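# Wheel cart with paper through door into yellow bay

## Task

Move the utility cart from this room, through the self-closing door, into the other room, and leave it parked in the yellow bay so that each of its four wheels sits fully inside the tape line and none touches it. The copy paper case must be lying in the cart's top tray without overhanging any edge of it. The door must be closed when finished. One or both robots may do the work, and no robot may be toppled or left leaning.

## Robot and tools

Robots. r1 and r2 are identical Hello Robot Stretch 4 units. Each has an omni-wheel base, a mast with a lift, an arm that telescopes forward, a wrist (yaw, pitch, roll) and a two-finger gripper. They stand about 1.6 m tall, and the base edge lies within 0.23 m of its centre. Cameras: r1_head_camera, r1_head_left_camera, r1_head_right_camera, r1_wrist_camera, and the same four names for r2.

Frames. All lengths are metres and angles radians. Each robot has its own base frame: origin on the floor below the base centre, x ahead, y to the left, z up. hand_pose (a point between the open fingertips, possibly a bit off) is given in it. The odometry frame is the base frame as it stood when the scene began. base_odometry only counts wheel rotation, so slipping looks like travel; heading is positive to the left, from -3.142 to 3.142. Because each robot reports in its own frames, only images, lidar_m and wrist_depth_mm reveal where the robots stand relative to each other.

move. Arguments: r1, r2, cameras, blocking. blocking must always be false; the call comes back in about 0.5 s while motion continues. A robot not named keeps whatever it was doing. Each robot's object holds base, joints or both, plus optional pace, speeds and contact_limits; or only end_of_arm: "enable_torque", which revives wrist or gripper motors that went limp.
base is one object per robot holding relative offsets, measured from where that robot's last printed state put it (or from where it is, if still moving): translate_m, forward positive, -2 to 2; strafe_m, left positive, -2 to 2; rotate_rad, counter-clockwise positive, -3.2 to 3.2. translate_m and strafe_m may be combined into one straight diagonal drive; rotate_rad goes alone.
joints are absolute targets by name: lift_m 0 to 1.2; arm_m 0 to 0.55; wrist_yaw_rad -1.134 to 4.276 (0 ahead, positive left, 3.14 folded back); wrist_pitch_rad -1.117 to 4.259 (0 level, 1.57 pointing down); wrist_roll_rad -1.117 to 4.259 (positive clockwise viewed from behind); gripper_m -0.038 to 0.141, the fingertip gap, with a fixed error up to 0.015; at -0.02 or below the fingers squeeze together. Joint targets past a limit are clipped; other bad values are refused, unknown keys make the call invalid.
pace: slow, default, fast or max. Base tops 0.1/0.3/0.4/0.6 m/s and 1/2/3/4 rad/s; lift 0.15/0.3/0.4/0.5 m/s; arm 0.1/0.4/0.6/0.7 m/s; wrist always 1.82 rad/s. A raised lift (above 0.2) slows the base, to 0.3 m/s and 1 rad/s at 1.2. speeds overrides one joint's top speed (not gripper_m). contact_limits, 0 light to 1 hard, default 0.5, for arm_m, lift_m, translate_m, strafe_m, rotate_rad, each only next to its own command; a base limit persists until the next base command. Even at 0 the arm needs a firm push to stop. A motion is cut off at 14 s (time_out). A new move replaces only the targets it names.

wait: seconds 0 to 10, optional cameras. Returns early once a commanded robot settles. wait(0) reports prior moves in the "earlier move" line.
stop: optional cameras. Brakes every running motion on both robots; stopped parts may keep pressing on contacts. It also re-brakes slack wheels.
zoom_image: camera, region [x0, y0, x1, y1] in pixels from the top-left, no larger than 504 by 504, on that camera's newest image.
finished_scene: scene (current scene number) and done (true only if the goal truly holds). Later calls in the same reply go to the next scene.

Results. "move:" lists each robot given motion with done or its worst status. base_status and joint_status: moving, done (for the base: wheels turned the full amount, slip or not), off_target, contact_stop (blocked part goes slack), time_out, limit_stop_at_own_body, limit_stop_at_tilt (lean over 6 degrees; wheels, lift and arm go slack), torque_fault. "pictures" gives image order; "as last shown" marks robots not commanded. on_its_own reports uncommanded behaviour (holding, slack, off). lidar_m: 12 distances in 30-degree sectors, first straight ahead then counter-clockwise; "-" means nothing seen or closer than 0.25 m. wrist_depth_mm: 7x7 grid, 100 to 2000 mm. base_tilt in degrees (forward, right). A gap above about 0.1 rad between summed turned_by_wheels and turned_by_imu hints at a hit or slip. motor_effort in percent, servo_current in mA, peaks in brackets. If a call is refused or an unrequested stop occurs, the rest of that reply's move, wait and finished_scene calls are skipped.

Timing.

Cautions. Never let the robots press into each other; once bases touch, any further drive is a hard press and fails the task. If both share a load, travel can differ by up to 3 cm per metre and topple a robot. More than 1 kg held with arm_m over 0.2 risks tipping when turning, driving or stopping. To grip, command a gap more than 0.015 below the object width (about 0.06 below resists pulling); use -0.02 or lower behind a bar or handle. Avoid self-collision: gripper over the base with the lift low, wrist tilted up and rolled, or yaw plus pitch under about -1.1. Keep lift_m's limit at 0.15 or more for 1 kg loads. Avoid drops, slams and hard shoves; the door closes by itself, so hold it or pass quickly, and confirm it is shut at the end.

Each tool is called by a JSON object that holds its "fn" and its "kwargs", one argument or row to a line.

## Session

{"fn": "move", "kwargs": {

}}

Scene clock: 0.00 s.
r1.base_odometry: x=+0.000 y=+0.000 heading=+0.000
r1.turned_by_wheels: +0.000
r1.turned_by_imu: +0.000
r1.base_tilt: forward=-1.6 right=+1.3
r1.lidar_m: 1.92 2.25 3.81 1.93 0.97 0.84 0.83 0.93 0.77 0.76 0.93 1.59
r1.base_status: not commanded
r1.joint_positions: lift_m=+0.127 arm_m=+0.000 wrist_yaw_rad=+3.089 wrist_pitch_rad=+0.002 wrist_roll_rad=+0.000 gripper_m=+0.056
r1.joint_status: not commanded
r1.measured_speeds: all 0
r1.motor_effort: lift_m=+20 arm_m=-4 wheel_0=+0 wheel_1=+1 wheel_2=+1
r1.servo_current: wrist_yaw_rad=39 wrist_pitch_rad=46 wrist_roll_rad=65 gripper_m=39
r1.hand_pose: x=-0.1125 y=+0.1024 z=+0.3046 quat_wxyz=(+0.026, -0.001, +0.000, +1.000) (m; r1's base frame)
r1.wrist_depth_mm: 137 138 - - - - - / 113 139 - - - - - / 117 140 224 - - - - / 137 161 - - - - - / - - - - - - - / - - 191 - 187 - - / 842 759 750 788 788 732 768
r2.base_odometry: x=+0.000 y=+0.000 heading=+0.000
r2.turned_by_wheels: +0.000
r2.turned_by_imu: +0.000
r2.base_tilt: forward=-0.6 right=+0.1
r2.lidar_m: 2.02 1.45 1.40 1.49 2.01 2.22 2.34 3.17 1.60 3.62 2.59 2.46
r2.base_status: not commanded
r2.joint_positions: lift_m=+0.295 arm_m=+0.000 wrist_yaw_rad=+3.133 wrist_pitch_rad=+0.002 wrist_roll_rad=+0.000 gripper_m=+0.056
r2.joint_status: not commanded
r2.measured_speeds: all 0
r2.motor_effort: lift_m=+18 arm_m=-4 wheel_0=+0 wheel_1=-1 wheel_2=+0
r2.servo_current: wrist_yaw_rad=46 wrist_pitch_rad=39 wrist_roll_rad=46 gripper_m=59
r2.hand_pose: x=-0.1167 y=+0.0898 z=+0.4727 quat_wxyz=(+0.004, -0.001, +0.000, +1.000) (m; r2's base frame)
r2.wrist_depth_mm: - 140 - - - - - / - 126 150 - - - - / - 130 185 - - - - / 144 143 272 - - - - / 229 - - - - - - / 226 1576 196 1576 190 1618 1464 / 226 1060 1138 - - 1025 1060
pictures: r1_head_camera, r1_head_left_camera, r1_head_right_camera, r1_wrist_camera, r2_head_camera, r2_head_left_camera, r2_head_right_camera, r2_wrist_camera
Images, in order (width x height): r1_head_camera 420x560, r1_head_left_camera 420x672, r1_head_right_camera 420x672, r1_wrist_camera 616x392, r2_head_camera 420x560, r2_head_left_camera 420x672, r2_head_right_camera 420x672, r2_wrist_camera 616x392.

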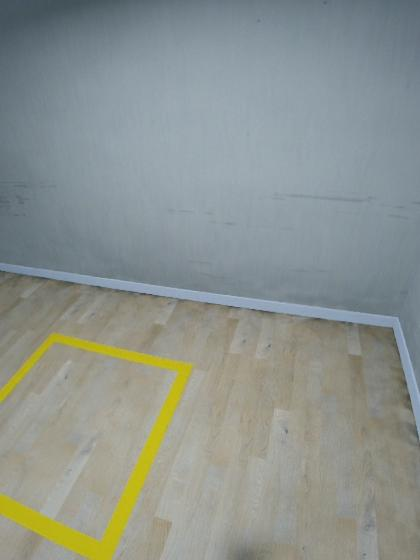

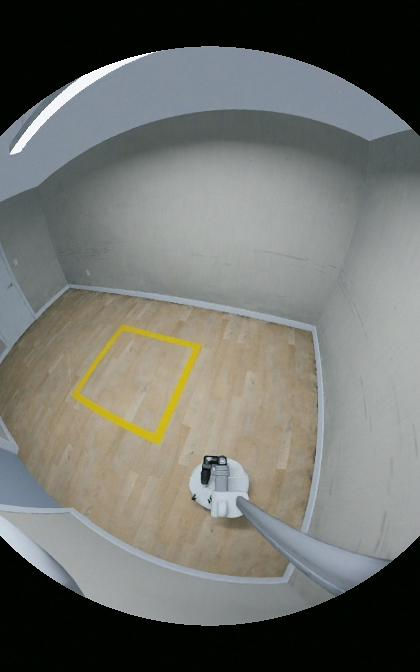

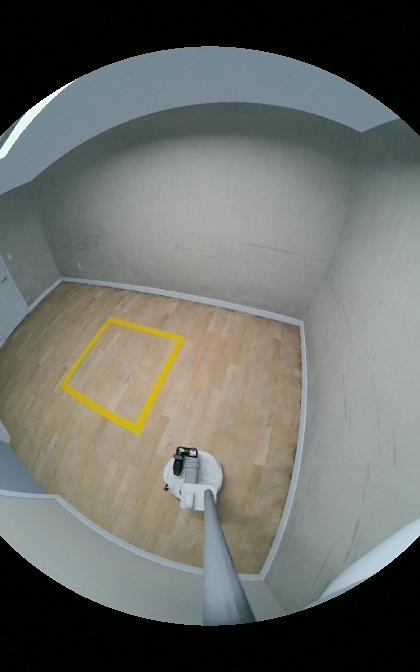

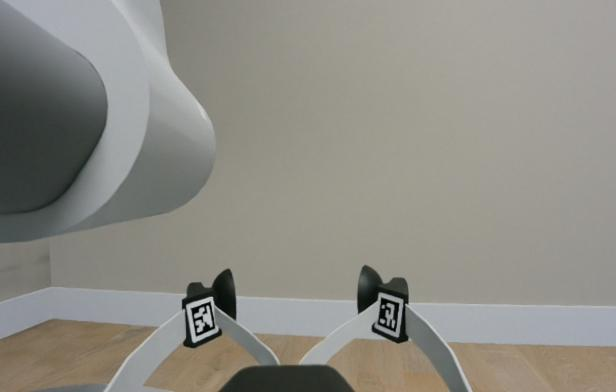

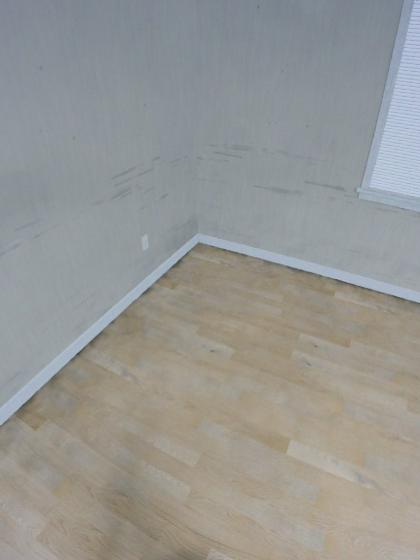

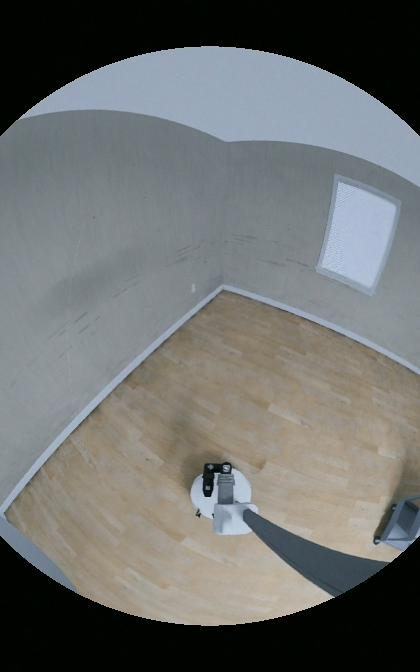

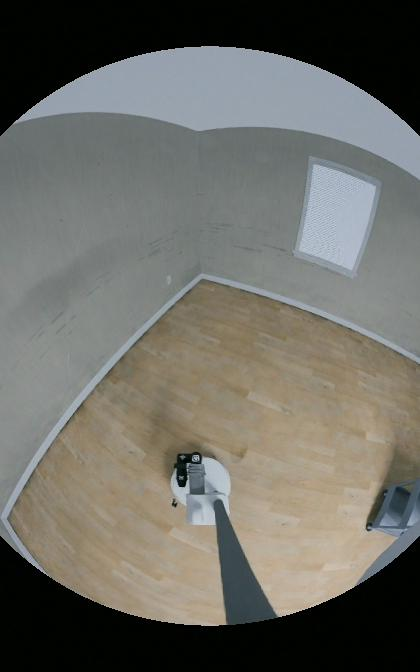

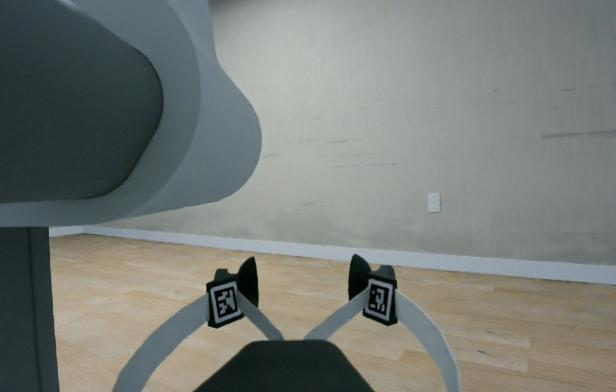

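{"fn": "move", "kwargs": {
  "r1": {"base":{"rotate_rad":1.0}},
  "r2": {"base":{"rotate_rad":-1.6}},
  "blocking": false,
  "cameras": []
}}

{"fn": "wait", "kwargs": {
  "seconds": 3,
  "cameras": []
}}

{"fn": "wait", "kwargs": {
  "seconds": 2,
  "cameras": ["r1_head_camera","r1_head_left_camera","r2_head_camera","r2_head_left_camera","r2_head_right_camera"]
}}

Scene clock: 4.67 s.
move: r1 moving; r2 moving
r1.base_odometry: x=+0.000 y=+0.000 heading=+0.252
r1.turned_by_wheels: +0.252
r1.turned_by_imu: +0.252
r1.base_tilt: forward=-1.6 right=+1.2
r1.lidar_m: 1.98 2.71 3.66 1.25 0.89 0.80 0.87 0.80 0.77 0.82 1.11 1.92
r1.base_status: rotate_rad moving
r1.joint_positions: lift_m=+0.127 arm_m=+0.000 wrist_yaw_rad=+3.089 wrist_pitch_rad=+0.002 wrist_roll_rad=+0.000 gripper_m=+0.056
r1.joint_status: not commanded
r1.measured_speeds: translate_m=-0.001 strafe_m=-0.001 rotate_rad=+0.980 lift_m=+0.000 arm_m=+0.000 wrist_yaw_rad=+0.000 wrist_pitch_rad=+0.000 wrist_roll_rad=+0.000
r1.motor_effort: lift_m=+20(20) arm_m=-4(4) wheel_0=-8(9) wheel_1=-6(9) wheel_2=-7(7)
r1.servo_current: wrist_yaw_rad=59(59) wrist_pitch_rad=39(46) wrist_roll_rad=46(59) gripper_m=39(39)
r1.hand_pose: x=-0.1125 y=+0.1024 z=+0.3046 quat_wxyz=(+0.026, -0.001, +0.000, +1.000) (m; r1's base frame)
r1.wrist_depth_mm: 136 138 - - - - - / 113 139 - - - - - / 114 140 226 - - - - / 137 160 - - - - - / - - - - - - - / - 1060 190 - 187 - - / 778 750 750 798 750 699 732
r2.base_odometry: x=+0.000 y=+0.000 heading=-0.252
r2.turned_by_wheels: -0.252
r2.turned_by_imu: -0.244
r2.base_tilt: forward=-0.7 right=+0.1
r2.lidar_m: 2.52 1.62 1.40 1.40 1.67 2.23 2.24 2.64 1.59 1.63 2.93 2.49
r2.base_status: rotate_rad moving
r2.joint_positions: lift_m=+0.295 arm_m=+0.000 wrist_yaw_rad=+3.133 wrist_pitch_rad=+0.002 wrist_roll_rad=+0.000 gripper_m=+0.056
r2.joint_status: not commanded
r2.measured_speeds: translate_m=+0.000 strafe_m=+0.000 rotate_rad=-0.974 lift_m=+0.000 arm_m=+0.000 wrist_yaw_rad=+0.000 wrist_pitch_rad=+0.000 wrist_roll_rad=+0.000
r2.motor_effort: lift_m=+18(18) arm_m=-4(4) wheel_0=+8(9) wheel_1=+8(10) wheel_2=+9(11)
r2.servo_current: wrist_yaw_rad=33(52) wrist_pitch_rad=39(46) wrist_roll_rad=52(52) gripper_m=39(59)
r2.hand_pose: x=-0.1167 y=+0.0898 z=+0.4727 quat_wxyz=(+0.004, -0.001, +0.000, +1.000) (m; r2's base frame)
r2.wrist_depth_mm: - 141 - - - - - / - 127 150 - - - - / - 130 184 - - - - / 144 143 272 - - - - / 229 - - - - - - / 227 1576 196 1576 190 1661 1464 / 226 1060 1138 - - 1060 1060
pictures: none
No camera images: "cameras" was empty.

Scene clock: 5.87 s.
earlier move: r1 done; r2 moving
r1.base_odometry: x=+0.000 y=+0.000 heading=+1.000
r1.turned_by_wheels: +0.748
r1.turned_by_imu: +0.752
r1.base_tilt: forward=-1.6 right=+1.3
r1.lidar_m: 3.49 2.14 1.03 0.85 0.84 0.96 0.78 0.77 0.89 1.49 1.92 2.16
r1.base_status: done
r1.joint_positions: lift_m=+0.127 arm_m=+0.000 wrist_yaw_rad=+3.089 wrist_pitch_rad=+0.002 wrist_roll_rad=+0.000 gripper_m=+0.056
r1.joint_status: not commanded
r1.measured_speeds: all 0
r1.motor_effort: lift_m=+20(20) arm_m=-4(4) wheel_0=-3(10) wheel_1=-1(9) wheel_2=-1(8)
r1.servo_current: wrist_yaw_rad=59(59) wrist_pitch_rad=46(52) wrist_roll_rad=65(65) gripper_m=39(46)
r1.hand_pose: x=-0.1125 y=+0.1024 z=+0.3046 quat_wxyz=(+0.026, -0.001, +0.000, +1.000) (m; r1's base frame)
r1.wrist_depth_mm: 136 138 - - - - - / 113 139 - - - - - / 117 140 229 - - - - / 137 162 - - - - - / - - - - - - - / - - 191 - 187 - - / 741 163 750 798 798 778 759
r2.base_odometry: x=+0.000 y=+0.000 heading=-1.592
r2.turned_by_wheels: -1.340
r2.turned_by_imu: -1.304
r2.base_tilt: forward=-0.7 right=+0.1
r2.lidar_m: 3.63 2.61 2.45 2.08 1.47 1.39 1.49 2.02 2.23 2.31 3.16 1.60
r2.base_status: rotate_rad moving
r2.joint_positions: lift_m=+0.295 arm_m=+0.000 wrist_yaw_rad=+3.133 wrist_pitch_rad=+0.002 wrist_roll_rad=+0.000 gripper_m=+0.056
r2.joint_status: not commanded
r2.measured_speeds: translate_m=+0.000 strafe_m=+0.001 rotate_rad=-0.201 lift_m=+0.000 arm_m=+0.000 wrist_yaw_rad=+0.000 wrist_pitch_rad=+0.000 wrist_roll_rad=+0.000
r2.motor_effort: lift_m=+18(18) arm_m=-4(4) wheel_0=+5(11) wheel_1=+3(11) wheel_2=+5(11)
r2.servo_current: wrist_yaw_rad=39(59) wrist_pitch_rad=33(46) wrist_roll_rad=46(52) gripper_m=46(59)
r2.hand_pose: x=-0.1167 y=+0.0898 z=+0.4727 quat_wxyz=(+0.004, -0.001, +0.000, +1.000) (m; r2's base frame)
r2.wrist_depth_mm: - 140 - - - - - / - 127 142 - - - - / - 129 185 - - - - / 144 143 228 - - - - / 229 - - - - - - / 228 1576 196 1308 190 - - / 227 1060 1160 - - 1025 1060
wait: 1.20 of 3 s (r1 has come to rest)
pictures: none
No camera images: "cameras" was empty.

Scene clock: 6.23 s.
earlier move: r2 done
r1.base_odometry: x=+0.000 y=+0.000 heading=+1.000
r1.turned_by_wheels: +0.000
r1.turned_by_imu: +0.000
r1.base_tilt: forward=-1.6 right=+1.2
r1.lidar_m: 3.53 2.14 1.03 0.84 0.81 0.95 0.78 0.75 0.89 1.46 1.92 2.17
r1.base_status: done
r1.joint_positions: lift_m=+0.127 arm_m=+0.000 wrist_yaw_rad=+3.089 wrist_pitch_rad=+0.002 wrist_roll_rad=+0.000 gripper_m=+0.056
r1.joint_status: not commanded
r1.measured_speeds: all 0
r1.motor_effort: lift_m=+20(20) arm_m=-4(4) wheel_0=-4(10) wheel_1=-1(9) wheel_2=-1(8)
r1.servo_current: wrist_yaw_rad=33(65) wrist_pitch_rad=33(52) wrist_roll_rad=52(65) gripper_m=39(46)
r1.hand_pose: x=-0.1125 y=+0.1024 z=+0.3046 quat_wxyz=(+0.026, -0.001, +0.000, +1.000) (m; r1's base frame)
r1.wrist_depth_mm: 137 139 - - - - - / 113 139 - - - - - / 117 140 229 - - - - / 137 162 - - - - - / - - - - - - - / - - 190 - 187 - - / 750 163 759 798 788 788 759
r2.base_odometry: x=+0.000 y=+0.000 heading=-1.599
r2.turned_by_wheels: -0.007
r2.turned_by_imu: -0.007
r2.base_tilt: forward=-0.6 right=+0.1
r2.lidar_m: 3.68 2.62 2.46 2.05 1.45 1.40 1.48 1.99 2.22 2.31 3.12 1.62
r2.base_status: done
r2.joint_positions: lift_m=+0.295 arm_m=+0.000 wrist_yaw_rad=+3.133 wrist_pitch_rad=+0.002 wrist_roll_rad=+0.000 gripper_m=+0.056
r2.joint_status: not commanded
r2.measured_speeds: all 0
r2.motor_effort: lift_m=+18(18) arm_m=-4(4) wheel_0=+5(11) wheel_1=+3(11) wheel_2=+5(11)
r2.servo_current: wrist_yaw_rad=39(59) wrist_pitch_rad=39(46) wrist_roll_rad=52(52) gripper_m=39(59)
r2.hand_pose: x=-0.1167 y=+0.0898 z=+0.4727 quat_wxyz=(+0.004, -0.001, +0.000, +1.000) (m; r2's base frame)
r2.wrist_depth_mm: - 140 - - - - - / - 126 142 - - - - / - 130 186 - - - - / 144 144 226 - - - - / 229 - - - - - - / 228 1576 196 1336 190 - - / 226 1060 1138 - - 1025 1060
wait: 0.37 of 2 s (r2 has come to rest)
pictures: r1_head_camera, r1_head_left_camera, r2_head_camera, r2_head_left_camera, r2_head_right_camera
Images, in order (width x height): r1_head_camera 420x560, r1_head_left_camera 420x672, r2_head_camera 420x560, r2_head_left_camera 420x672, r2_head_right_camera 420x672.

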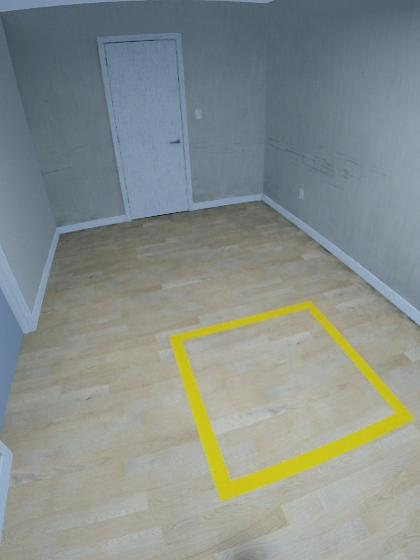

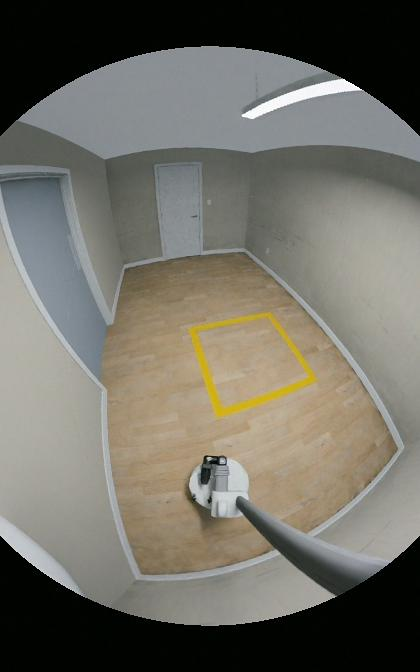

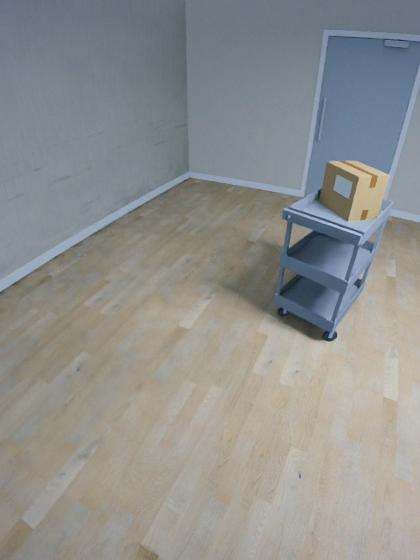

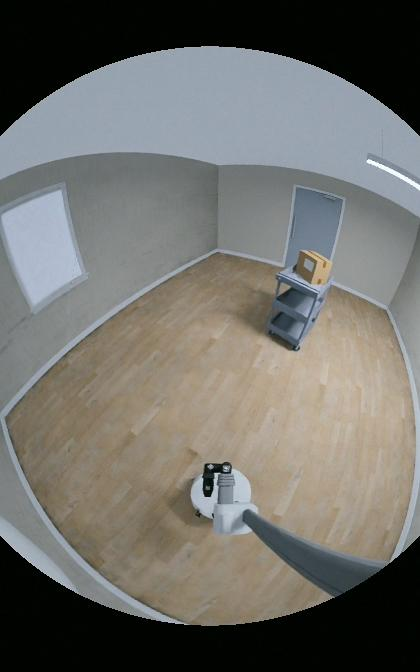

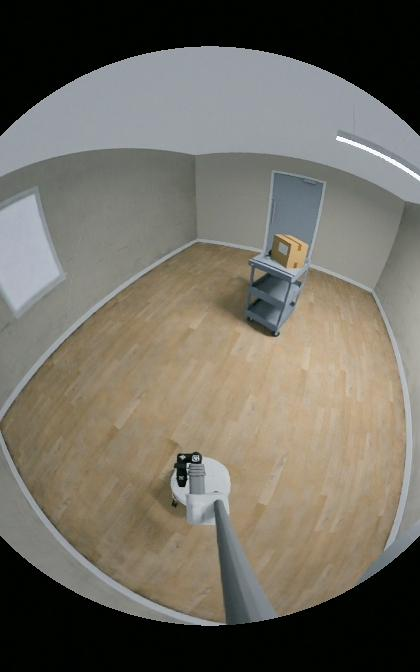

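{"fn": "zoom_image", "kwargs": {
  "camera": "r2_head_camera",
  "region": [240, 10, 420, 350]
}}

{"fn": "zoom_image", "kwargs": {
  "camera": "r1_head_left_camera",
  "region": [0, 140, 140, 480]
}}

Scaled by 1.482 from the camera's 420x560 image, which has a finer 1200x1600 frame.

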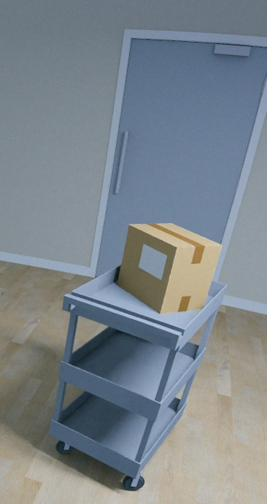

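Scaled by 1.482 from the camera's 420x672 image, which has a finer 600x960 frame.

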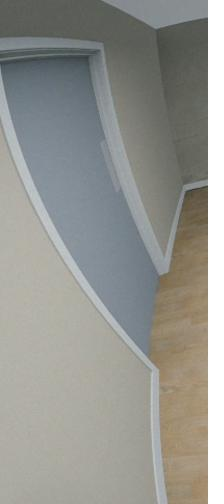

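{"fn": "move", "kwargs": {
  "r1": {"base":{"translate_m":1.0}},
  "r2": {"base":{"strafe_m":-0.7}},
  "blocking": false,
  "cameras": []
}}

{"fn": "wait", "kwargs": {
  "seconds": 6,
  "cameras": []
}}

{"fn": "wait", "kwargs": {
  "seconds": 6,
  "cameras": []
}}

{"fn": "move", "kwargs": {
  "r1": {"base":{"rotate_rad":1.5}},
  "blocking": false,
  "cameras": []
}}

{"fn": "wait", "kwargs": {
  "seconds": 6,
  "cameras": ["r1_head_camera","r1_head_left_camera","r2_head_camera","r2_head_right_camera"]
}}

Scene clock: 48.43 s.
move: r1 moving; r2 moving
r1.base_odometry: x=+0.017 y=+0.026 heading=+1.000
r1.turned_by_wheels: +0.000
r1.turned_by_imu: +0.000
r1.base_tilt: forward=-1.6 right=+1.3
r1.lidar_m: 3.47 2.17 1.05 0.86 0.85 0.96 0.81 0.80 0.91 1.51 1.92 2.16
r1.base_status: translate_m moving
r1.joint_positions: lift_m=+0.127 arm_m=+0.000 wrist_yaw_rad=+3.089 wrist_pitch_rad=+0.002 wrist_roll_rad=+0.000 gripper_m=+0.056
r1.joint_status: not commanded
r1.measured_speeds: translate_m=+0.122 strafe_m=+0.000 rotate_rad=+0.000 lift_m=+0.000 arm_m=+0.000 wrist_yaw_rad=+0.000 wrist_pitch_rad=+0.000 wrist_roll_rad=+0.000
r1.motor_effort: lift_m=+20(20) arm_m=-4(4) wheel_0=+6(9) wheel_1=+5(7) wheel_2=-8(9)
r1.servo_current: wrist_yaw_rad=52(52) wrist_pitch_rad=46(46) wrist_roll_rad=46(65) gripper_m=46(46)
r1.hand_pose: x=-0.1125 y=+0.1024 z=+0.3046 quat_wxyz=(+0.026, -0.001, +0.000, +1.000) (m; r1's base frame)
r1.wrist_depth_mm: 136 138 - - - - - / 112 139 - - - - - / 114 139 226 - - - - / 137 163 - - - - - / - - - - - - - / - - 190 - 187 - - / 750 164 750 798 798 768 759
r2.base_odometry: x=-0.036 y=+0.001 heading=-1.599
r2.turned_by_wheels: +0.000
r2.turned_by_imu: +0.000
r2.base_tilt: forward=-0.7 right=+0.1
r2.lidar_m: 3.68 2.65 2.51 2.12 1.50 1.40 1.48 2.02 2.18 2.29 3.09 1.60
r2.base_status: strafe_m moving
r2.joint_positions: lift_m=+0.295 arm_m=+0.000 wrist_yaw_rad=+3.133 wrist_pitch_rad=+0.002 wrist_roll_rad=+0.000 gripper_m=+0.056
r2.joint_status: not commanded
r2.measured_speeds: translate_m=+0.001 strafe_m=-0.141 rotate_rad=-0.003 lift_m=+0.000 arm_m=+0.000 wrist_yaw_rad=+0.000 wrist_pitch_rad=+0.000 wrist_roll_rad=+0.000
r2.motor_effort: lift_m=+18(18) arm_m=-4(4) wheel_0=+9(13) wheel_1=-11(12) wheel_2=+0(4)
r2.servo_current: wrist_yaw_rad=46(59) wrist_pitch_rad=46(46) wrist_roll_rad=46(59) gripper_m=52(52)
r2.hand_pose: x=-0.1167 y=+0.0898 z=+0.4727 quat_wxyz=(+0.004, -0.001, +0.000, +1.000) (m; r2's base frame)
r2.wrist_depth_mm: - 140 - - - - - / - 126 142 - - - - / - 129 185 - - - - / 144 144 228 - - - - / 230 - - - - - - / 228 1576 196 1308 190 - - / 227 1060 1138 - - 1042 1060
pictures: none
No camera images: "cameras" was empty.

Scene clock: 51.60 s.
earlier move: r1 moving; r2 done
r1.base_odometry: x=+0.490 y=+0.763 heading=+1.000
r1.turned_by_wheels: +0.000
r1.turned_by_imu: +0.001
r1.base_tilt: forward=-1.6 right=+1.2
r1.lidar_m: 3.01 2.61 1.46 1.13 1.13 1.29 1.64 1.64 1.84 1.63 1.63 1.85
r1.base_status: translate_m moving
r1.joint_positions: lift_m=+0.127 arm_m=+0.000 wrist_yaw_rad=+3.089 wrist_pitch_rad=+0.002 wrist_roll_rad=+0.000 gripper_m=+0.056
r1.joint_status: not commanded
r1.measured_speeds: translate_m=+0.220 strafe_m=-0.001 rotate_rad=+0.004 lift_m=+0.000 arm_m=+0.000 wrist_yaw_rad=+0.000 wrist_pitch_rad=+0.000 wrist_roll_rad=+0.000
r1.motor_effort: lift_m=+20(20) arm_m=-4(4) wheel_0=+5(9) wheel_1=+2(8) wheel_2=-1(11)
r1.servo_current: wrist_yaw_rad=59(72) wrist_pitch_rad=39(52) wrist_roll_rad=46(65) gripper_m=39(52)
r1.hand_pose: x=-0.1125 y=+0.1024 z=+0.3046 quat_wxyz=(+0.026, -0.001, +0.000, +1.000) (m; r1's base frame)
r1.wrist_depth_mm: 136 138 - - - - - / 113 139 - - - - - / 117 139 227 - - - - / 137 161 - - - - - / - - - 1863 1921 - - / 1182 1205 193 1205 188 1138 1008 / 842 741 759 809 788 778 820
r2.base_odometry: x=-0.700 y=+0.020 heading=-1.599
r2.turned_by_wheels: +0.000
r2.turned_by_imu: +0.000
r2.base_tilt: forward=-0.7 right=+0.1
r2.lidar_m: 1.38 3.28 3.10 2.56 1.83 1.72 1.84 1.69 1.61 1.70 2.26 1.79
r2.base_status: done
r2.joint_positions: lift_m=+0.295 arm_m=+0.000 wrist_yaw_rad=+3.133 wrist_pitch_rad=+0.002 wrist_roll_rad=+0.000 gripper_m=+0.056
r2.joint_status: not commanded
r2.measured_speeds: all 0
r2.motor_effort: lift_m=+18(18) arm_m=-3(4) wheel_0=+1(14) wheel_1=-3(12) wheel_2=+0(4)
r2.servo_current: wrist_yaw_rad=39(65) wrist_pitch_rad=39(46) wrist_roll_rad=52(59) gripper_m=46(52)
r2.hand_pose: x=-0.1167 y=+0.0898 z=+0.4727 quat_wxyz=(+0.004, -0.001, +0.000, +1.000) (m; r2's base frame)
r2.wrist_depth_mm: - 141 - - - - - / - 126 150 - - - - / - 129 183 - - - - / 144 143 272 - - - - / 220 - - - - - - / 220 1537 196 1618 190 1499 1336 / 225 1060 1118 - - 1042 1060
wait: 3.17 of 6 s (r2 has come to rest)
pictures: none
No camera images: "cameras" was empty.

Scene clock: 52.77 s.
earlier move: r1 done
r1.base_odometry: x=+0.540 y=+0.841 heading=+1.000
r1.turned_by_wheels: +0.000
r1.turned_by_imu: +0.000
r1.base_tilt: forward=-1.6 right=+1.3
r1.lidar_m: 2.95 2.66 1.52 1.18 1.16 1.29 1.72 1.72 1.96 1.61 1.61 1.82
r1.base_status: done
r1.joint_positions: lift_m=+0.127 arm_m=+0.000 wrist_yaw_rad=+3.089 wrist_pitch_rad=+0.002 wrist_roll_rad=+0.000 gripper_m=+0.056
r1.joint_status: not commanded
r1.measured_speeds: all 0
r1.motor_effort: lift_m=+20(20) arm_m=-4(4) wheel_0=+2(9) wheel_1=+2(8) wheel_2=+0(11)
r1.servo_current: wrist_yaw_rad=46(72) wrist_pitch_rad=39(52) wrist_roll_rad=26(65) gripper_m=39(52)
r1.hand_pose: x=-0.1125 y=+0.1024 z=+0.3046 quat_wxyz=(+0.026, -0.001, +0.000, +1.000) (m; r1's base frame)
r1.wrist_depth_mm: 136 139 - - - - - / 113 139 - - - - - / 117 140 229 - - - - / 137 162 - - - - - / - - - - 1863 - - / 1182 1229 194 1229 187 1182 1042 / 842 750 750 798 788 788 831
r2.base_odometry: x=-0.700 y=+0.020 heading=-1.599
r2.turned_by_wheels: +0.000
r2.turned_by_imu: +0.000
r2.base_tilt: forward=-0.7 right=+0.1
r2.lidar_m: 1.38 3.26 3.08 2.54 1.84 1.74 1.83 1.69 1.63 1.68 2.25 1.79
r2.base_status: done
r2.joint_positions: lift_m=+0.295 arm_m=+0.000 wrist_yaw_rad=+3.133 wrist_pitch_rad=+0.002 wrist_roll_rad=+0.000 gripper_m=+0.056
r2.joint_status: not commanded
r2.measured_speeds: all 0
r2.motor_effort: lift_m=+18(18) arm_m=-4(4) wheel_0=+2(14) wheel_1=-2(12) wheel_2=+0(4)
r2.servo_current: wrist_yaw_rad=39(65) wrist_pitch_rad=39(46) wrist_roll_rad=46(59) gripper_m=46(52)
r2.hand_pose: x=-0.1167 y=+0.0898 z=+0.4727 quat_wxyz=(+0.004, -0.001, +0.000, +1.000) (m; r2's base frame)
r2.wrist_depth_mm: - 140 - - - - - / - 126 150 - - - - / - 130 183 - - - - / 144 143 272 - - - - / 220 - - - - - - / 220 1576 196 1576 190 1464 1336 / 226 1060 1160 - - 1042 1060
wait: 1.17 of 6 s (r1 has come to rest)
pictures: none
No camera images: "cameras" was empty.

Scene clock: 53.27 s.
move: r1 moving
r1.base_odometry: x=+0.540 y=+0.841 heading=+1.251
r1.turned_by_wheels: +0.252
r1.turned_by_imu: +0.252
r1.base_tilt: forward=-1.6 right=+1.3
r1.lidar_m: 2.96 1.83 1.33 1.13 1.14 1.55 1.71 1.75 1.75 1.59 1.67 2.15
r1.base_status: rotate_rad moving
r1.joint_positions: lift_m=+0.127 arm_m=+0.000 wrist_yaw_rad=+3.089 wrist_pitch_rad=+0.002 wrist_roll_rad=+0.000 gripper_m=+0.056
r1.joint_status: not commanded
r1.measured_speeds: translate_m=+0.000 strafe_m=+0.000 rotate_rad=+0.975 lift_m=+0.000 arm_m=+0.000 wrist_yaw_rad=+0.000 wrist_pitch_rad=+0.000 wrist_roll_rad=+0.000
r1.motor_effort: lift_m=+20(20) arm_m=-4(4) wheel_0=-7(9) wheel_1=-6(7) wheel_2=-7(7)
r1.servo_current: wrist_yaw_rad=65(65) wrist_pitch_rad=46(46) wrist_roll_rad=65(65) gripper_m=39(46)
r1.hand_pose: x=-0.1125 y=+0.1024 z=+0.3046 quat_wxyz=(+0.026, -0.001, +0.000, +1.000) (m; r1's base frame)
r1.wrist_depth_mm: 136 139 - - - - - / 113 139 - - - - - / 118 140 229 - - - - / 137 161 - - - - - / - - - - 1983 1708 - / 1205 1182 192 1182 188 1138 1025 / 854 750 750 798 798 778 820
r2: as last shown
r2.base_tilt: forward=-0.7 right=+0.0
r2.lidar_m: 1.41 3.28 3.06 2.56 1.84 1.74 1.80 1.71 1.63 1.68 2.28 1.81
r2.motor_effort: lift_m=+18(18) arm_m=-4(4) wheel_0=+2(2) wheel_1=-3(3) wheel_2=+0(0)
r2.servo_current: wrist_yaw_rad=52(52) wrist_pitch_rad=46(46) wrist_roll_rad=46(59) gripper_m=52(52)
r2.wrist_depth_mm: - 140 - - - - - / - 126 150 - - - - / - 130 183 - - - - / 144 143 272 - - - - / 219 - - - - - - / 220 1537 196 1537 190 1464 1366 / 226 1060 1160 - - 1025 1060
pictures: none
No camera images: "cameras" was empty.

Scene clock: 54.77 s.
earlier move: r1 done
r1.base_odometry: x=+0.541 y=+0.841 heading=+2.500
r1.turned_by_wheels: +1.248
r1.turned_by_imu: +1.255
r1.base_tilt: forward=-1.6 right=+1.3
r1.lidar_m: 1.25 1.15 1.26 1.74 1.71 1.87 1.63 1.61 1.73 2.66 2.96 1.59
r1.base_status: done
r1.joint_positions: lift_m=+0.127 arm_m=+0.000 wrist_yaw_rad=+3.089 wrist_pitch_rad=+0.002 wrist_roll_rad=+0.000 gripper_m=+0.056
r1.joint_status: not commanded
r1.measured_speeds: all 0
r1.motor_effort: lift_m=+20(20) arm_m=-4(4) wheel_0=-1(10) wheel_1=+0(8) wheel_2=-1(8)
r1.servo_current: wrist_yaw_rad=46(65) wrist_pitch_rad=46(52) wrist_roll_rad=46(78) gripper_m=39(52)
r1.hand_pose: x=-0.1125 y=+0.1024 z=+0.3046 quat_wxyz=(+0.026, -0.001, +0.000, +1.000) (m; r1's base frame)
r1.wrist_depth_mm: 137 138 - - - - - / 113 139 - - - - - / 118 140 229 - - - - / 137 162 - - - - - / - - - 1983 - 1863 - / 1182 1182 194 1182 187 1160 1098 / 788 750 750 153 798 778 820
r2.base_odometry: x=-0.700 y=+0.020 heading=-1.599
r2.turned_by_wheels: +0.000
r2.turned_by_imu: +0.000
r2.base_tilt: forward=-0.7 right=+0.0
r2.lidar_m: 1.42 3.27 3.09 2.55 1.84 1.73 1.84 1.70 1.59 1.66 2.25 1.78
r2.base_status: not commanded
r2.joint_positions: lift_m=+0.295 arm_m=+0.000 wrist_yaw_rad=+3.133 wrist_pitch_rad=+0.002 wrist_roll_rad=+0.000 gripper_m=+0.056
r2.joint_status: not commanded
r2.measured_speeds: all 0
r2.motor_effort: lift_m=+18(18) arm_m=-4(4) wheel_0=+1(2) wheel_1=-3(3) wheel_2=+0(0)
r2.servo_current: wrist_yaw_rad=59(59) wrist_pitch_rad=39(46) wrist_roll_rad=52(65) gripper_m=59(59)
r2.hand_pose: x=-0.1167 y=+0.0898 z=+0.4727 quat_wxyz=(+0.004, -0.001, +0.000, +1.000) (m; r2's base frame)
r2.wrist_depth_mm: - 141 - - - - - / - 127 150 - - - - / - 129 183 - - - - / 144 143 271 - - - - / 220 - - - - - - / 220 1537 196 1537 189 1499 1336 / 226 1060 1160 - - 1060 1060
wait: 1.50 of 6 s (r1 has come to rest)
pictures: r1_head_camera, r1_head_left_camera, r2_head_camera, r2_head_right_camera
Images, in order (width x height): r1_head_camera 420x560, r1_head_left_camera 420x672, r2_head_camera 420x560, r2_head_right_camera 420x672.

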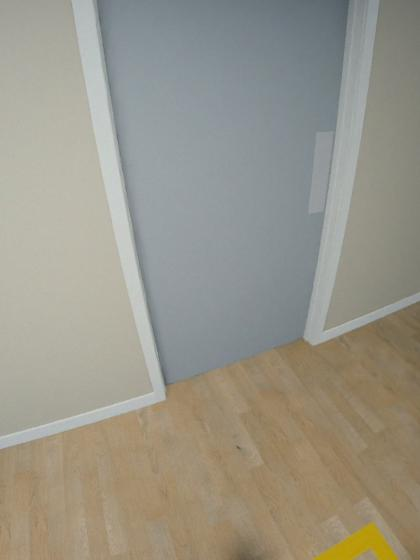

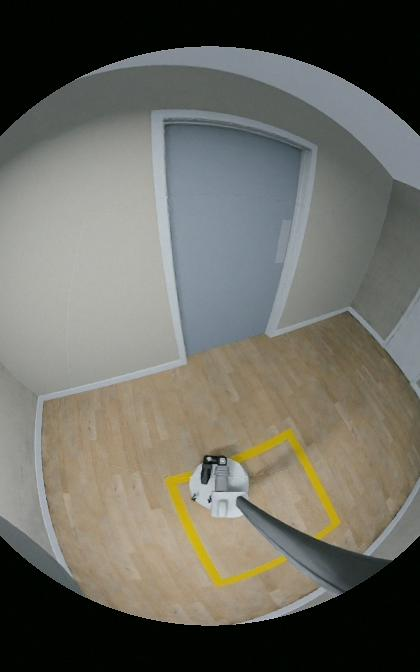

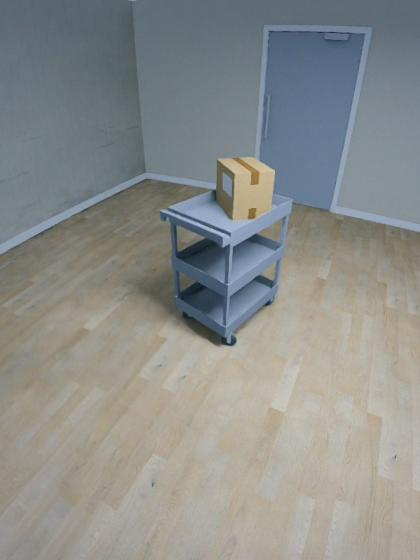

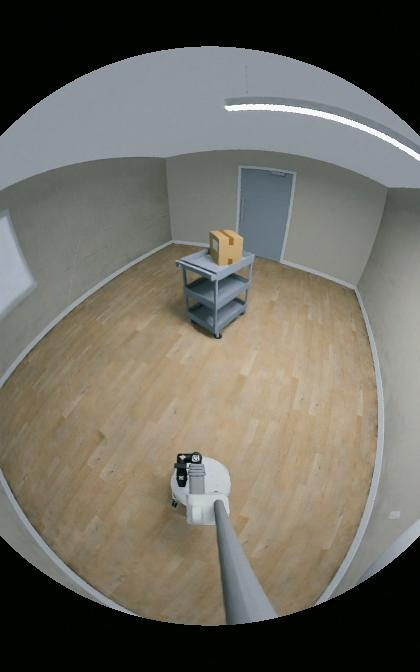

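{"fn": "move", "kwargs": {
  "r1": {"base":{"rotate_rad":0.37}},
  "r2": {"base":{"translate_m":0.6,"strafe_m":0.7}},
  "blocking": false,
  "cameras": []
}}

{"fn": "wait", "kwargs": {
  "seconds": 4,
  "cameras": []
}}

{"fn": "move", "kwargs": {
  "r1": {"base":{"strafe_m":-0.47}},
  "blocking": false,
  "cameras": []
}}

{"fn": "wait", "kwargs": {
  "seconds": 4,
  "cameras": []
}}

{"fn": "move", "kwargs": {
  "r2": {"base":{"rotate_rad":-0.6}},
  "blocking": false,
  "cameras": []
}}

{"fn": "wait", "kwargs": {
  "seconds": 4,
  "cameras": ["r1_head_camera","r2_head_camera","r2_head_right_camera"]
}}

Scene clock: 72.93 s.
move: r1 moving; r2 moving
r1.base_odometry: x=+0.541 y=+0.841 heading=+2.742
r1.turned_by_wheels: +0.243
r1.turned_by_imu: +0.243
r1.base_tilt: forward=-1.6 right=+1.3
r1.lidar_m: 1.16 1.19 1.47 1.71 1.72 1.80 1.61 1.64 2.02 2.99 2.04 1.36
r1.base_status: rotate_rad moving
r1.joint_positions: lift_m=+0.127 arm_m=+0.000 wrist_yaw_rad=+3.089 wrist_pitch_rad=+0.002 wrist_roll_rad=+0.000 gripper_m=+0.056
r1.joint_status: not commanded
r1.measured_speeds: translate_m=+0.000 strafe_m=-0.001 rotate_rad=+0.758 lift_m=+0.000 arm_m=+0.000 wrist_yaw_rad=+0.000 wrist_pitch_rad=+0.000 wrist_roll_rad=+0.000
r1.motor_effort: lift_m=+20(20) arm_m=-4(4) wheel_0=-2(8) wheel_1=-2(8) wheel_2=-2(7)
r1.servo_current: wrist_yaw_rad=52(59) wrist_pitch_rad=46(46) wrist_roll_rad=59(59) gripper_m=39(46)
r1.hand_pose: x=-0.1125 y=+0.1024 z=+0.3046 quat_wxyz=(+0.026, -0.001, +0.000, +1.000) (m; r1's base frame)
r1.wrist_depth_mm: 136 138 - - - - - / 113 139 - - - - - / 118 139 229 - - - - / 137 162 - - - - - / - - - - 1808 - 1576 / 1205 1229 192 1308 187 1205 1138 / 798 750 759 143 788 768 809
r2.base_odometry: x=-0.676 y=-0.002 heading=-1.600
r2.turned_by_wheels: -0.001
r2.turned_by_imu: +0.000
r2.base_tilt: forward=-0.6 right=+0.0
r2.lidar_m: 1.35 3.26 3.07 2.57 1.85 1.75 1.84 1.73 1.63 1.70 2.30 1.73
r2.base_status: translate_m moving; strafe_m moving
r2.joint_positions: lift_m=+0.295 arm_m=+0.000 wrist_yaw_rad=+3.133 wrist_pitch_rad=+0.002 wrist_roll_rad=+0.000 gripper_m=+0.056
r2.joint_status: not commanded
r2.measured_speeds: translate_m=+0.080 strafe_m=+0.094 rotate_rad=-0.004 lift_m=+0.000 arm_m=+0.000 wrist_yaw_rad=+0.000 wrist_pitch_rad=+0.000 wrist_roll_rad=+0.000
r2.motor_effort: lift_m=+18(18) arm_m=-4(4) wheel_0=-5(8) wheel_1=+10(12) wheel_2=-10(10)
r2.servo_current: wrist_yaw_rad=52(52) wrist_pitch_rad=46(46) wrist_roll_rad=46(59) gripper_m=52(59)
r2.hand_pose: x=-0.1167 y=+0.0898 z=+0.4727 quat_wxyz=(+0.004, -0.001, +0.000, +1.000) (m; r2's base frame)
r2.wrist_depth_mm: - 141 - - - - - / - 124 146 - - - - / - 128 189 - - - - / 144 144 263 - - - - / 219 - - - - - - / 225 1576 196 1576 190 1464 1336 / 223 1078 1138 - - 1042 1060
pictures: none
No camera images: "cameras" was empty.

Scene clock: 73.57 s.
earlier move: r1 done; r2 moving
r1.base_odometry: x=+0.541 y=+0.841 heading=+2.869
r1.turned_by_wheels: +0.127
r1.turned_by_imu: +0.128
r1.base_tilt: forward=-1.6 right=+1.3
r1.lidar_m: 1.14 1.19 1.61 1.71 1.78 1.69 1.60 1.67 2.25 3.00 1.76 1.30
r1.base_status: done
r1.joint_positions: lift_m=+0.127 arm_m=+0.000 wrist_yaw_rad=+3.089 wrist_pitch_rad=+0.002 wrist_roll_rad=+0.000 gripper_m=+0.056
r1.joint_status: not commanded
r1.measured_speeds: all 0
r1.motor_effort: lift_m=+20(20) arm_m=-4(4) wheel_0=-1(8) wheel_1=+0(8) wheel_2=-2(7)
r1.servo_current: wrist_yaw_rad=46(65) wrist_pitch_rad=39(52) wrist_roll_rad=65(65) gripper_m=39(46)
r1.hand_pose: x=-0.1125 y=+0.1024 z=+0.3046 quat_wxyz=(+0.026, -0.001, +0.000, +1.000) (m; r1's base frame)
r1.wrist_depth_mm: 136 138 - - - - - / 113 139 - - - - - / 118 140 229 - - - - / 137 162 - - - - - / - - - - - 1618 1808 / 1281 1205 193 1336 188 1160 1138 / 831 750 750 809 732 788 820
r2.base_odometry: x=-0.578 y=-0.090 heading=-1.600
r2.turned_by_wheels: +0.000
r2.turned_by_imu: +0.001
r2.base_tilt: forward=-0.7 right=+0.1
r2.lidar_m: 1.30 3.09 2.92 2.61 1.88 1.78 1.84 1.86 1.79 1.85 2.52 1.45
r2.base_status: translate_m moving; strafe_m moving
r2.joint_positions: lift_m=+0.295 arm_m=+0.000 wrist_yaw_rad=+3.133 wrist_pitch_rad=+0.002 wrist_roll_rad=+0.000 gripper_m=+0.056
r2.joint_status: not commanded
r2.measured_speeds: translate_m=+0.186 strafe_m=+0.216 rotate_rad=-0.002 lift_m=+0.000 arm_m=+0.000 wrist_yaw_rad=+0.000 wrist_pitch_rad=+0.000 wrist_roll_rad=+0.000
r2.motor_effort: lift_m=+18(18) arm_m=-4(4) wheel_0=-5(9) wheel_1=+11(12) wheel_2=-10(11)
r2.servo_current: wrist_yaw_rad=46(59) wrist_pitch_rad=46(46) wrist_roll_rad=59(59) gripper_m=46(59)
r2.hand_pose: x=-0.1167 y=+0.0898 z=+0.4727 quat_wxyz=(+0.004, -0.001, +0.000, +1.000) (m; r2's base frame)
r2.wrist_depth_mm: - 140 - - - - - / - 123 146 - - - - / - 128 188 - - - - / 144 143 263 - - - - / 219 - - - - - - / 224 1576 196 1537 190 1499 1336 / 224 1078 1160 - - 1025 1060
wait: 0.63 of 4 s (r1 has come to rest)
pictures: none
No camera images: "cameras" was empty.

Scene clock: 74.07 s.
earlier move: r2 moving
move: r1 moving
r1.base_odometry: x=+0.550 y=+0.876 heading=+2.870
r1.turned_by_wheels: +0.000
r1.turned_by_imu: +0.000
r1.base_tilt: forward=-1.6 right=+1.3
r1.lidar_m: 1.15 1.19 1.63 1.74 1.80 1.70 1.60 1.68 2.24 2.95 1.75 1.35
r1.base_status: strafe_m moving
r1.joint_positions: lift_m=+0.127 arm_m=+0.000 wrist_yaw_rad=+3.089 wrist_pitch_rad=+0.002 wrist_roll_rad=+0.000 gripper_m=+0.056
r1.joint_status: not commanded
r1.measured_speeds: translate_m=-0.001 strafe_m=-0.140 rotate_rad=+0.006 lift_m=+0.000 arm_m=+0.000 wrist_yaw_rad=+0.000 wrist_pitch_rad=+0.000 wrist_roll_rad=+0.000
r1.motor_effort: lift_m=+20(20) arm_m=-4(4) wheel_0=+7(10) wheel_1=-8(9) wheel_2=-1(2)
r1.servo_current: wrist_yaw_rad=46(65) wrist_pitch_rad=33(46) wrist_roll_rad=46(65) gripper_m=33(46)
r1.hand_pose: x=-0.1125 y=+0.1024 z=+0.3046 quat_wxyz=(+0.026, -0.001, +0.000, +1.000) (m; r1's base frame)
r1.wrist_depth_mm: 137 138 - - - - - / 113 139 - - - - - / 118 140 229 - - - - / 137 161 - - - - - / - - - - - 1661 1808 / 1336 1205 194 1308 187 1160 1160 / 831 741 741 798 707 778 809
r2.base_odometry: x=-0.467 y=-0.191 heading=-1.600
r2.turned_by_wheels: +0.000
r2.turned_by_imu: +0.000
r2.base_tilt: forward=-0.7 right=+0.1
r2.lidar_m: 1.26 2.98 2.80 2.66 1.88 1.82 1.87 2.02 1.91 2.00 2.69 1.20
r2.base_status: translate_m moving; strafe_m moving
r2.joint_positions: lift_m=+0.295 arm_m=+0.000 wrist_yaw_rad=+3.133 wrist_pitch_rad=+0.002 wrist_roll_rad=+0.000 gripper_m=+0.056
r2.joint_status: not commanded
r2.measured_speeds: translate_m=+0.196 strafe_m=+0.228 rotate_rad=-0.005 lift_m=+0.000 arm_m=+0.000 wrist_yaw_rad=+0.000 wrist_pitch_rad=+0.000 wrist_roll_rad=+0.000
r2.motor_effort: lift_m=+18(18) arm_m=-4(4) wheel_0=-9(10) wheel_1=+8(12) wheel_2=-7(12)
r2.servo_current: wrist_yaw_rad=46(59) wrist_pitch_rad=46(46) wrist_roll_rad=52(59) gripper_m=52(52)
r2.hand_pose: x=-0.1167 y=+0.0898 z=+0.4727 quat_wxyz=(+0.004, -0.001, +0.000, +1.000) (m; r2's base frame)
r2.wrist_depth_mm: - 140 - - - - - / - 124 146 - - - - / - 128 187 - - - - / 144 143 260 - - - - / 218 - - - - - - / 225 1576 196 1576 190 1499 1336 / 224 1078 1160 - - 1042 1060
pictures: none
No camera images: "cameras" was empty.

Scene clock: 76.47 s.
earlier move: r1 done; r2 moving
r1.base_odometry: x=+0.667 y=+1.294 heading=+2.870
r1.turned_by_wheels: +0.000
r1.turned_by_imu: -0.002
r1.base_tilt: forward=-1.6 right=+1.3
r1.lidar_m: 1.24 1.24 1.63 2.18 2.24 1.68 1.59 1.64 2.22 2.54 1.78 1.33
r1.base_status: done
r1.joint_positions: lift_m=+0.127 arm_m=+0.000 wrist_yaw_rad=+3.089 wrist_pitch_rad=+0.002 wrist_roll_rad=+0.000 gripper_m=+0.056
r1.joint_status: not commanded
r1.measured_speeds: all 0
r1.motor_effort: lift_m=+20(20) arm_m=-4(4) wheel_0=+3(11) wheel_1=+1(11) wheel_2=-1(2)
r1.servo_current: wrist_yaw_rad=52(72) wrist_pitch_rad=39(52) wrist_roll_rad=46(72) gripper_m=46(46)
r1.hand_pose: x=-0.1125 y=+0.1024 z=+0.3046 quat_wxyz=(+0.026, -0.001, +0.000, +1.000) (m; r1's base frame)
r1.wrist_depth_mm: 136 138 - - - - - / 113 139 - - - - - / 117 140 223 - - - - / 137 162 - - - - - / - - - - - 1618 1808 / 1182 1205 193 1308 187 1281 1255 / 831 741 759 809 788 768 778
r2.base_odometry: x=-0.022 y=-0.596 heading=-1.600
r2.turned_by_wheels: +0.000
r2.turned_by_imu: +0.002
r2.base_tilt: forward=-0.7 right=+0.0
r2.lidar_m: 3.25 2.34 2.21 2.33 2.00 1.91 2.02 2.63 2.51 2.58 1.13 1.12
r2.base_status: translate_m moving; strafe_m moving
r2.joint_positions: lift_m=+0.295 arm_m=+0.000 wrist_yaw_rad=+3.133 wrist_pitch_rad=+0.002 wrist_roll_rad=+0.000 gripper_m=+0.056
r2.joint_status: not commanded
r2.measured_speeds: translate_m=+0.037 strafe_m=+0.045 rotate_rad=+0.000 lift_m=+0.000 arm_m=+0.000 wrist_yaw_rad=+0.000 wrist_pitch_rad=+0.000 wrist_roll_rad=+0.000
r2.motor_effort: lift_m=+18(18) arm_m=-4(4) wheel_0=+0(10) wheel_1=+3(12) wheel_2=-4(12)
r2.servo_current: wrist_yaw_rad=52(59) wrist_pitch_rad=33(46) wrist_roll_rad=52(65) gripper_m=46(59)
r2.hand_pose: x=-0.1167 y=+0.0898 z=+0.4727 quat_wxyz=(+0.004, -0.001, +0.000, +1.000) (m; r2's base frame)
r2.wrist_depth_mm: - 140 - - - - - / - 126 149 - - - - / - 129 182 - - - - / 144 143 270 - - - - / 229 - - - - - - / 226 1576 196 1537 190 1499 1336 / 236 1060 1160 - - 1025 1078
wait: 2.40 of 4 s (r1 has come to rest)
pictures: none
No camera images: "cameras" was empty.

Scene clock: 76.97 s.
move: r2 moving
r1: as last shown
r1.turned_by_imu: +0.000
r1.lidar_m: 1.25 1.24 1.65 2.17 2.23 1.68 1.58 1.64 2.21 2.53 1.79 1.33
r1.motor_effort: lift_m=+20(20) arm_m=-4(4) wheel_0=+3(3) wheel_1=+2(2) wheel_2=+0(1)
r1.servo_current: wrist_yaw_rad=52(59) wrist_pitch_rad=46(46) wrist_roll_rad=39(59) gripper_m=52(52)
r1.wrist_depth_mm: 137 138 - - - - - / 113 139 - - - - - / 117 139 224 - - - - / 137 162 - - - - - / - - - - - 1618 1756 / 1205 1182 194 1336 188 1281 1229 / 831 750 750 798 798 778 768
r2.base_odometry: x=-0.017 y=-0.600 heading=-1.850
r2.turned_by_wheels: -0.251
r2.turned_by_imu: -0.243
r2.base_tilt: forward=-0.7 right=+0.0
r2.lidar_m: 1.17 2.59 2.19 2.19 2.26 1.92 1.94 2.25 2.52 2.49 2.91 1.11
r2.base_status: rotate_rad moving
r2.joint_positions: lift_m=+0.295 arm_m=+0.000 wrist_yaw_rad=+3.133 wrist_pitch_rad=+0.002 wrist_roll_rad=+0.000 gripper_m=+0.056
r2.joint_status: not commanded
r2.measured_speeds: translate_m=+0.000 strafe_m=+0.002 rotate_rad=-0.968 lift_m=+0.000 arm_m=+0.000 wrist_yaw_rad=+0.000 wrist_pitch_rad=+0.000 wrist_roll_rad=+0.000
r2.motor_effort: lift_m=+18(18) arm_m=-4(4) wheel_0=+11(11) wheel_1=+10(10) wheel_2=+8(11)
r2.servo_current: wrist_yaw_rad=46(52) wrist_pitch_rad=39(46) wrist_roll_rad=46(59) gripper_m=46(59)
r2.hand_pose: x=-0.1167 y=+0.0898 z=+0.4727 quat_wxyz=(+0.004, -0.001, +0.000, +1.000) (m; r2's base frame)
r2.wrist_depth_mm: - 141 - - - - - / - 126 150 - - - - / - 129 185 - - - - / 144 143 272 - - - - / 229 - - - - - - / 226 1576 196 1576 190 1499 1397 / 225 1078 1138 - - 1042 1060
pictures: none
No camera images: "cameras" was empty.

Scene clock: 77.83 s.
earlier move: r2 done
r1.base_odometry: x=+0.667 y=+1.294 heading=+2.870
r1.turned_by_wheels: +0.000
r1.turned_by_imu: +0.000
r1.base_tilt: forward=-1.6 right=+1.3
r1.lidar_m: 1.27 1.21 1.66 2.18 2.22 1.68 1.58 1.63 2.20 2.52 1.76 1.33
r1.base_status: not commanded
r1.joint_positions: lift_m=+0.127 arm_m=+0.000 wrist_yaw_rad=+3.089 wrist_pitch_rad=+0.002 wrist_roll_rad=+0.000 gripper_m=+0.056
r1.joint_status: not commanded
r1.measured_speeds: all 0
r1.motor_effort: lift_m=+20(20) arm_m=-4(4) wheel_0=+3(3) wheel_1=+2(2) wheel_2=+0(1)
r1.servo_current: wrist_yaw_rad=39(65) wrist_pitch_rad=46(46) wrist_roll_rad=46(72) gripper_m=39(52)
r1.hand_pose: x=-0.1125 y=+0.1024 z=+0.3046 quat_wxyz=(+0.026, -0.001, +0.000, +1.000) (m; r1's base frame)
r1.wrist_depth_mm: 137 138 - - - - - / 113 139 - - - - - / 117 140 224 - - - - / 137 162 - - - - - / - - - - - 1661 1756 / 1182 1182 194 1308 187 1281 1255 / 854 750 759 798 798 778 768
r2.base_odometry: x=-0.017 y=-0.600 heading=-2.199
r2.turned_by_wheels: -0.348
r2.turned_by_imu: -0.339
r2.base_tilt: forward=-0.7 right=+0.1
r2.lidar_m: 1.12 3.50 2.38 2.18 2.23 2.08 1.93 1.97 2.55 2.52 2.58 3.31
r2.base_status: done
r2.joint_positions: lift_m=+0.295 arm_m=+0.000 wrist_yaw_rad=+3.133 wrist_pitch_rad=+0.002 wrist_roll_rad=+0.000 gripper_m=+0.056
r2.joint_status: not commanded
r2.measured_speeds: all 0
r2.motor_effort: lift_m=+18(18) arm_m=-4(4) wheel_0=+4(11) wheel_1=+2(10) wheel_2=+4(11)
r2.servo_current: wrist_yaw_rad=46(52) wrist_pitch_rad=39(46) wrist_roll_rad=39(59) gripper_m=52(59)
r2.hand_pose: x=-0.1167 y=+0.0898 z=+0.4727 quat_wxyz=(+0.004, -0.001, +0.000, +1.000) (m; r2's base frame)
r2.wrist_depth_mm: - 141 - - - - - / - 126 151 - - - - / - 129 185 - - - - / 144 143 265 - - - - / 220 - - - - - - / 228 1576 196 1576 190 1618 1430 / 227 1078 1138 - - 1025 1078
wait: 0.87 of 4 s (r2 has come to rest)
pictures: r1_head_camera, r2_head_camera, r2_head_right_camera
Images, in order (width x height): r1_head_camera 420x560, r2_head_camera 420x560, r2_head_right_camera 420x672.

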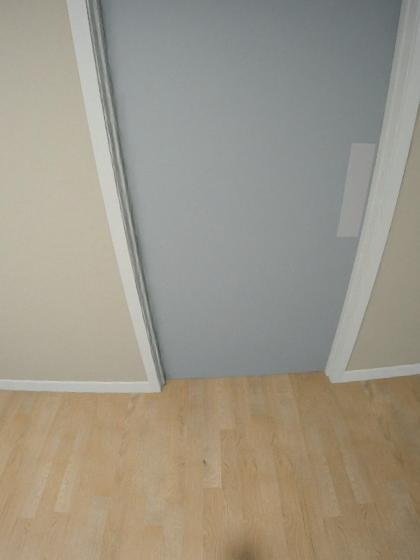

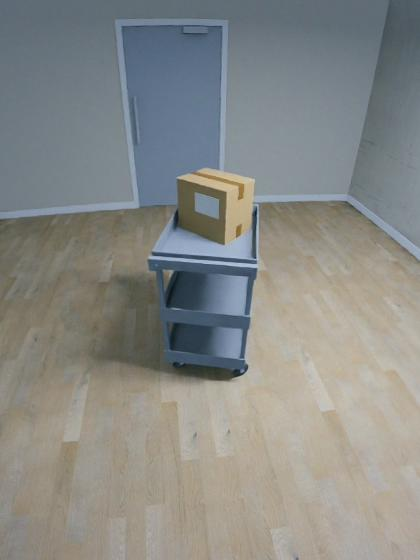

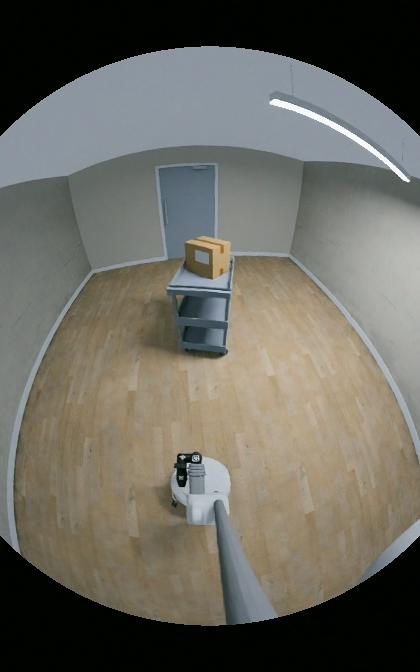

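{"fn": "zoom_image", "kwargs": {
  "camera": "r2_head_camera",
  "region": [110, 150, 300, 390]
}}

{"fn": "zoom_image", "kwargs": {
  "camera": "r1_head_camera",
  "region": [60, 0, 420, 400]
}}

Scaled by 2.100 from the camera's 420x560 image, which has a finer 1200x1600 frame.

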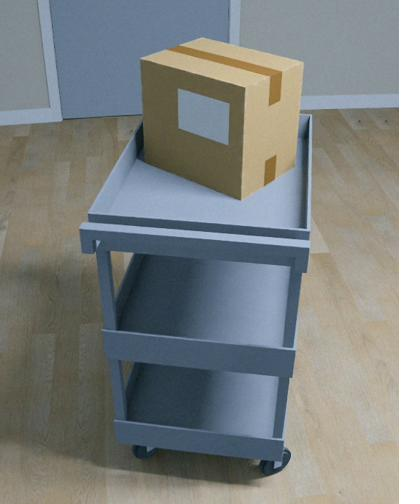

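Scaled by 1.260 from the camera's 420x560 image, which has a finer 600x800 frame.

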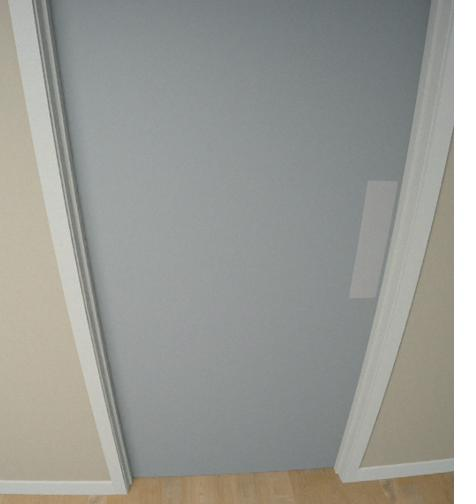

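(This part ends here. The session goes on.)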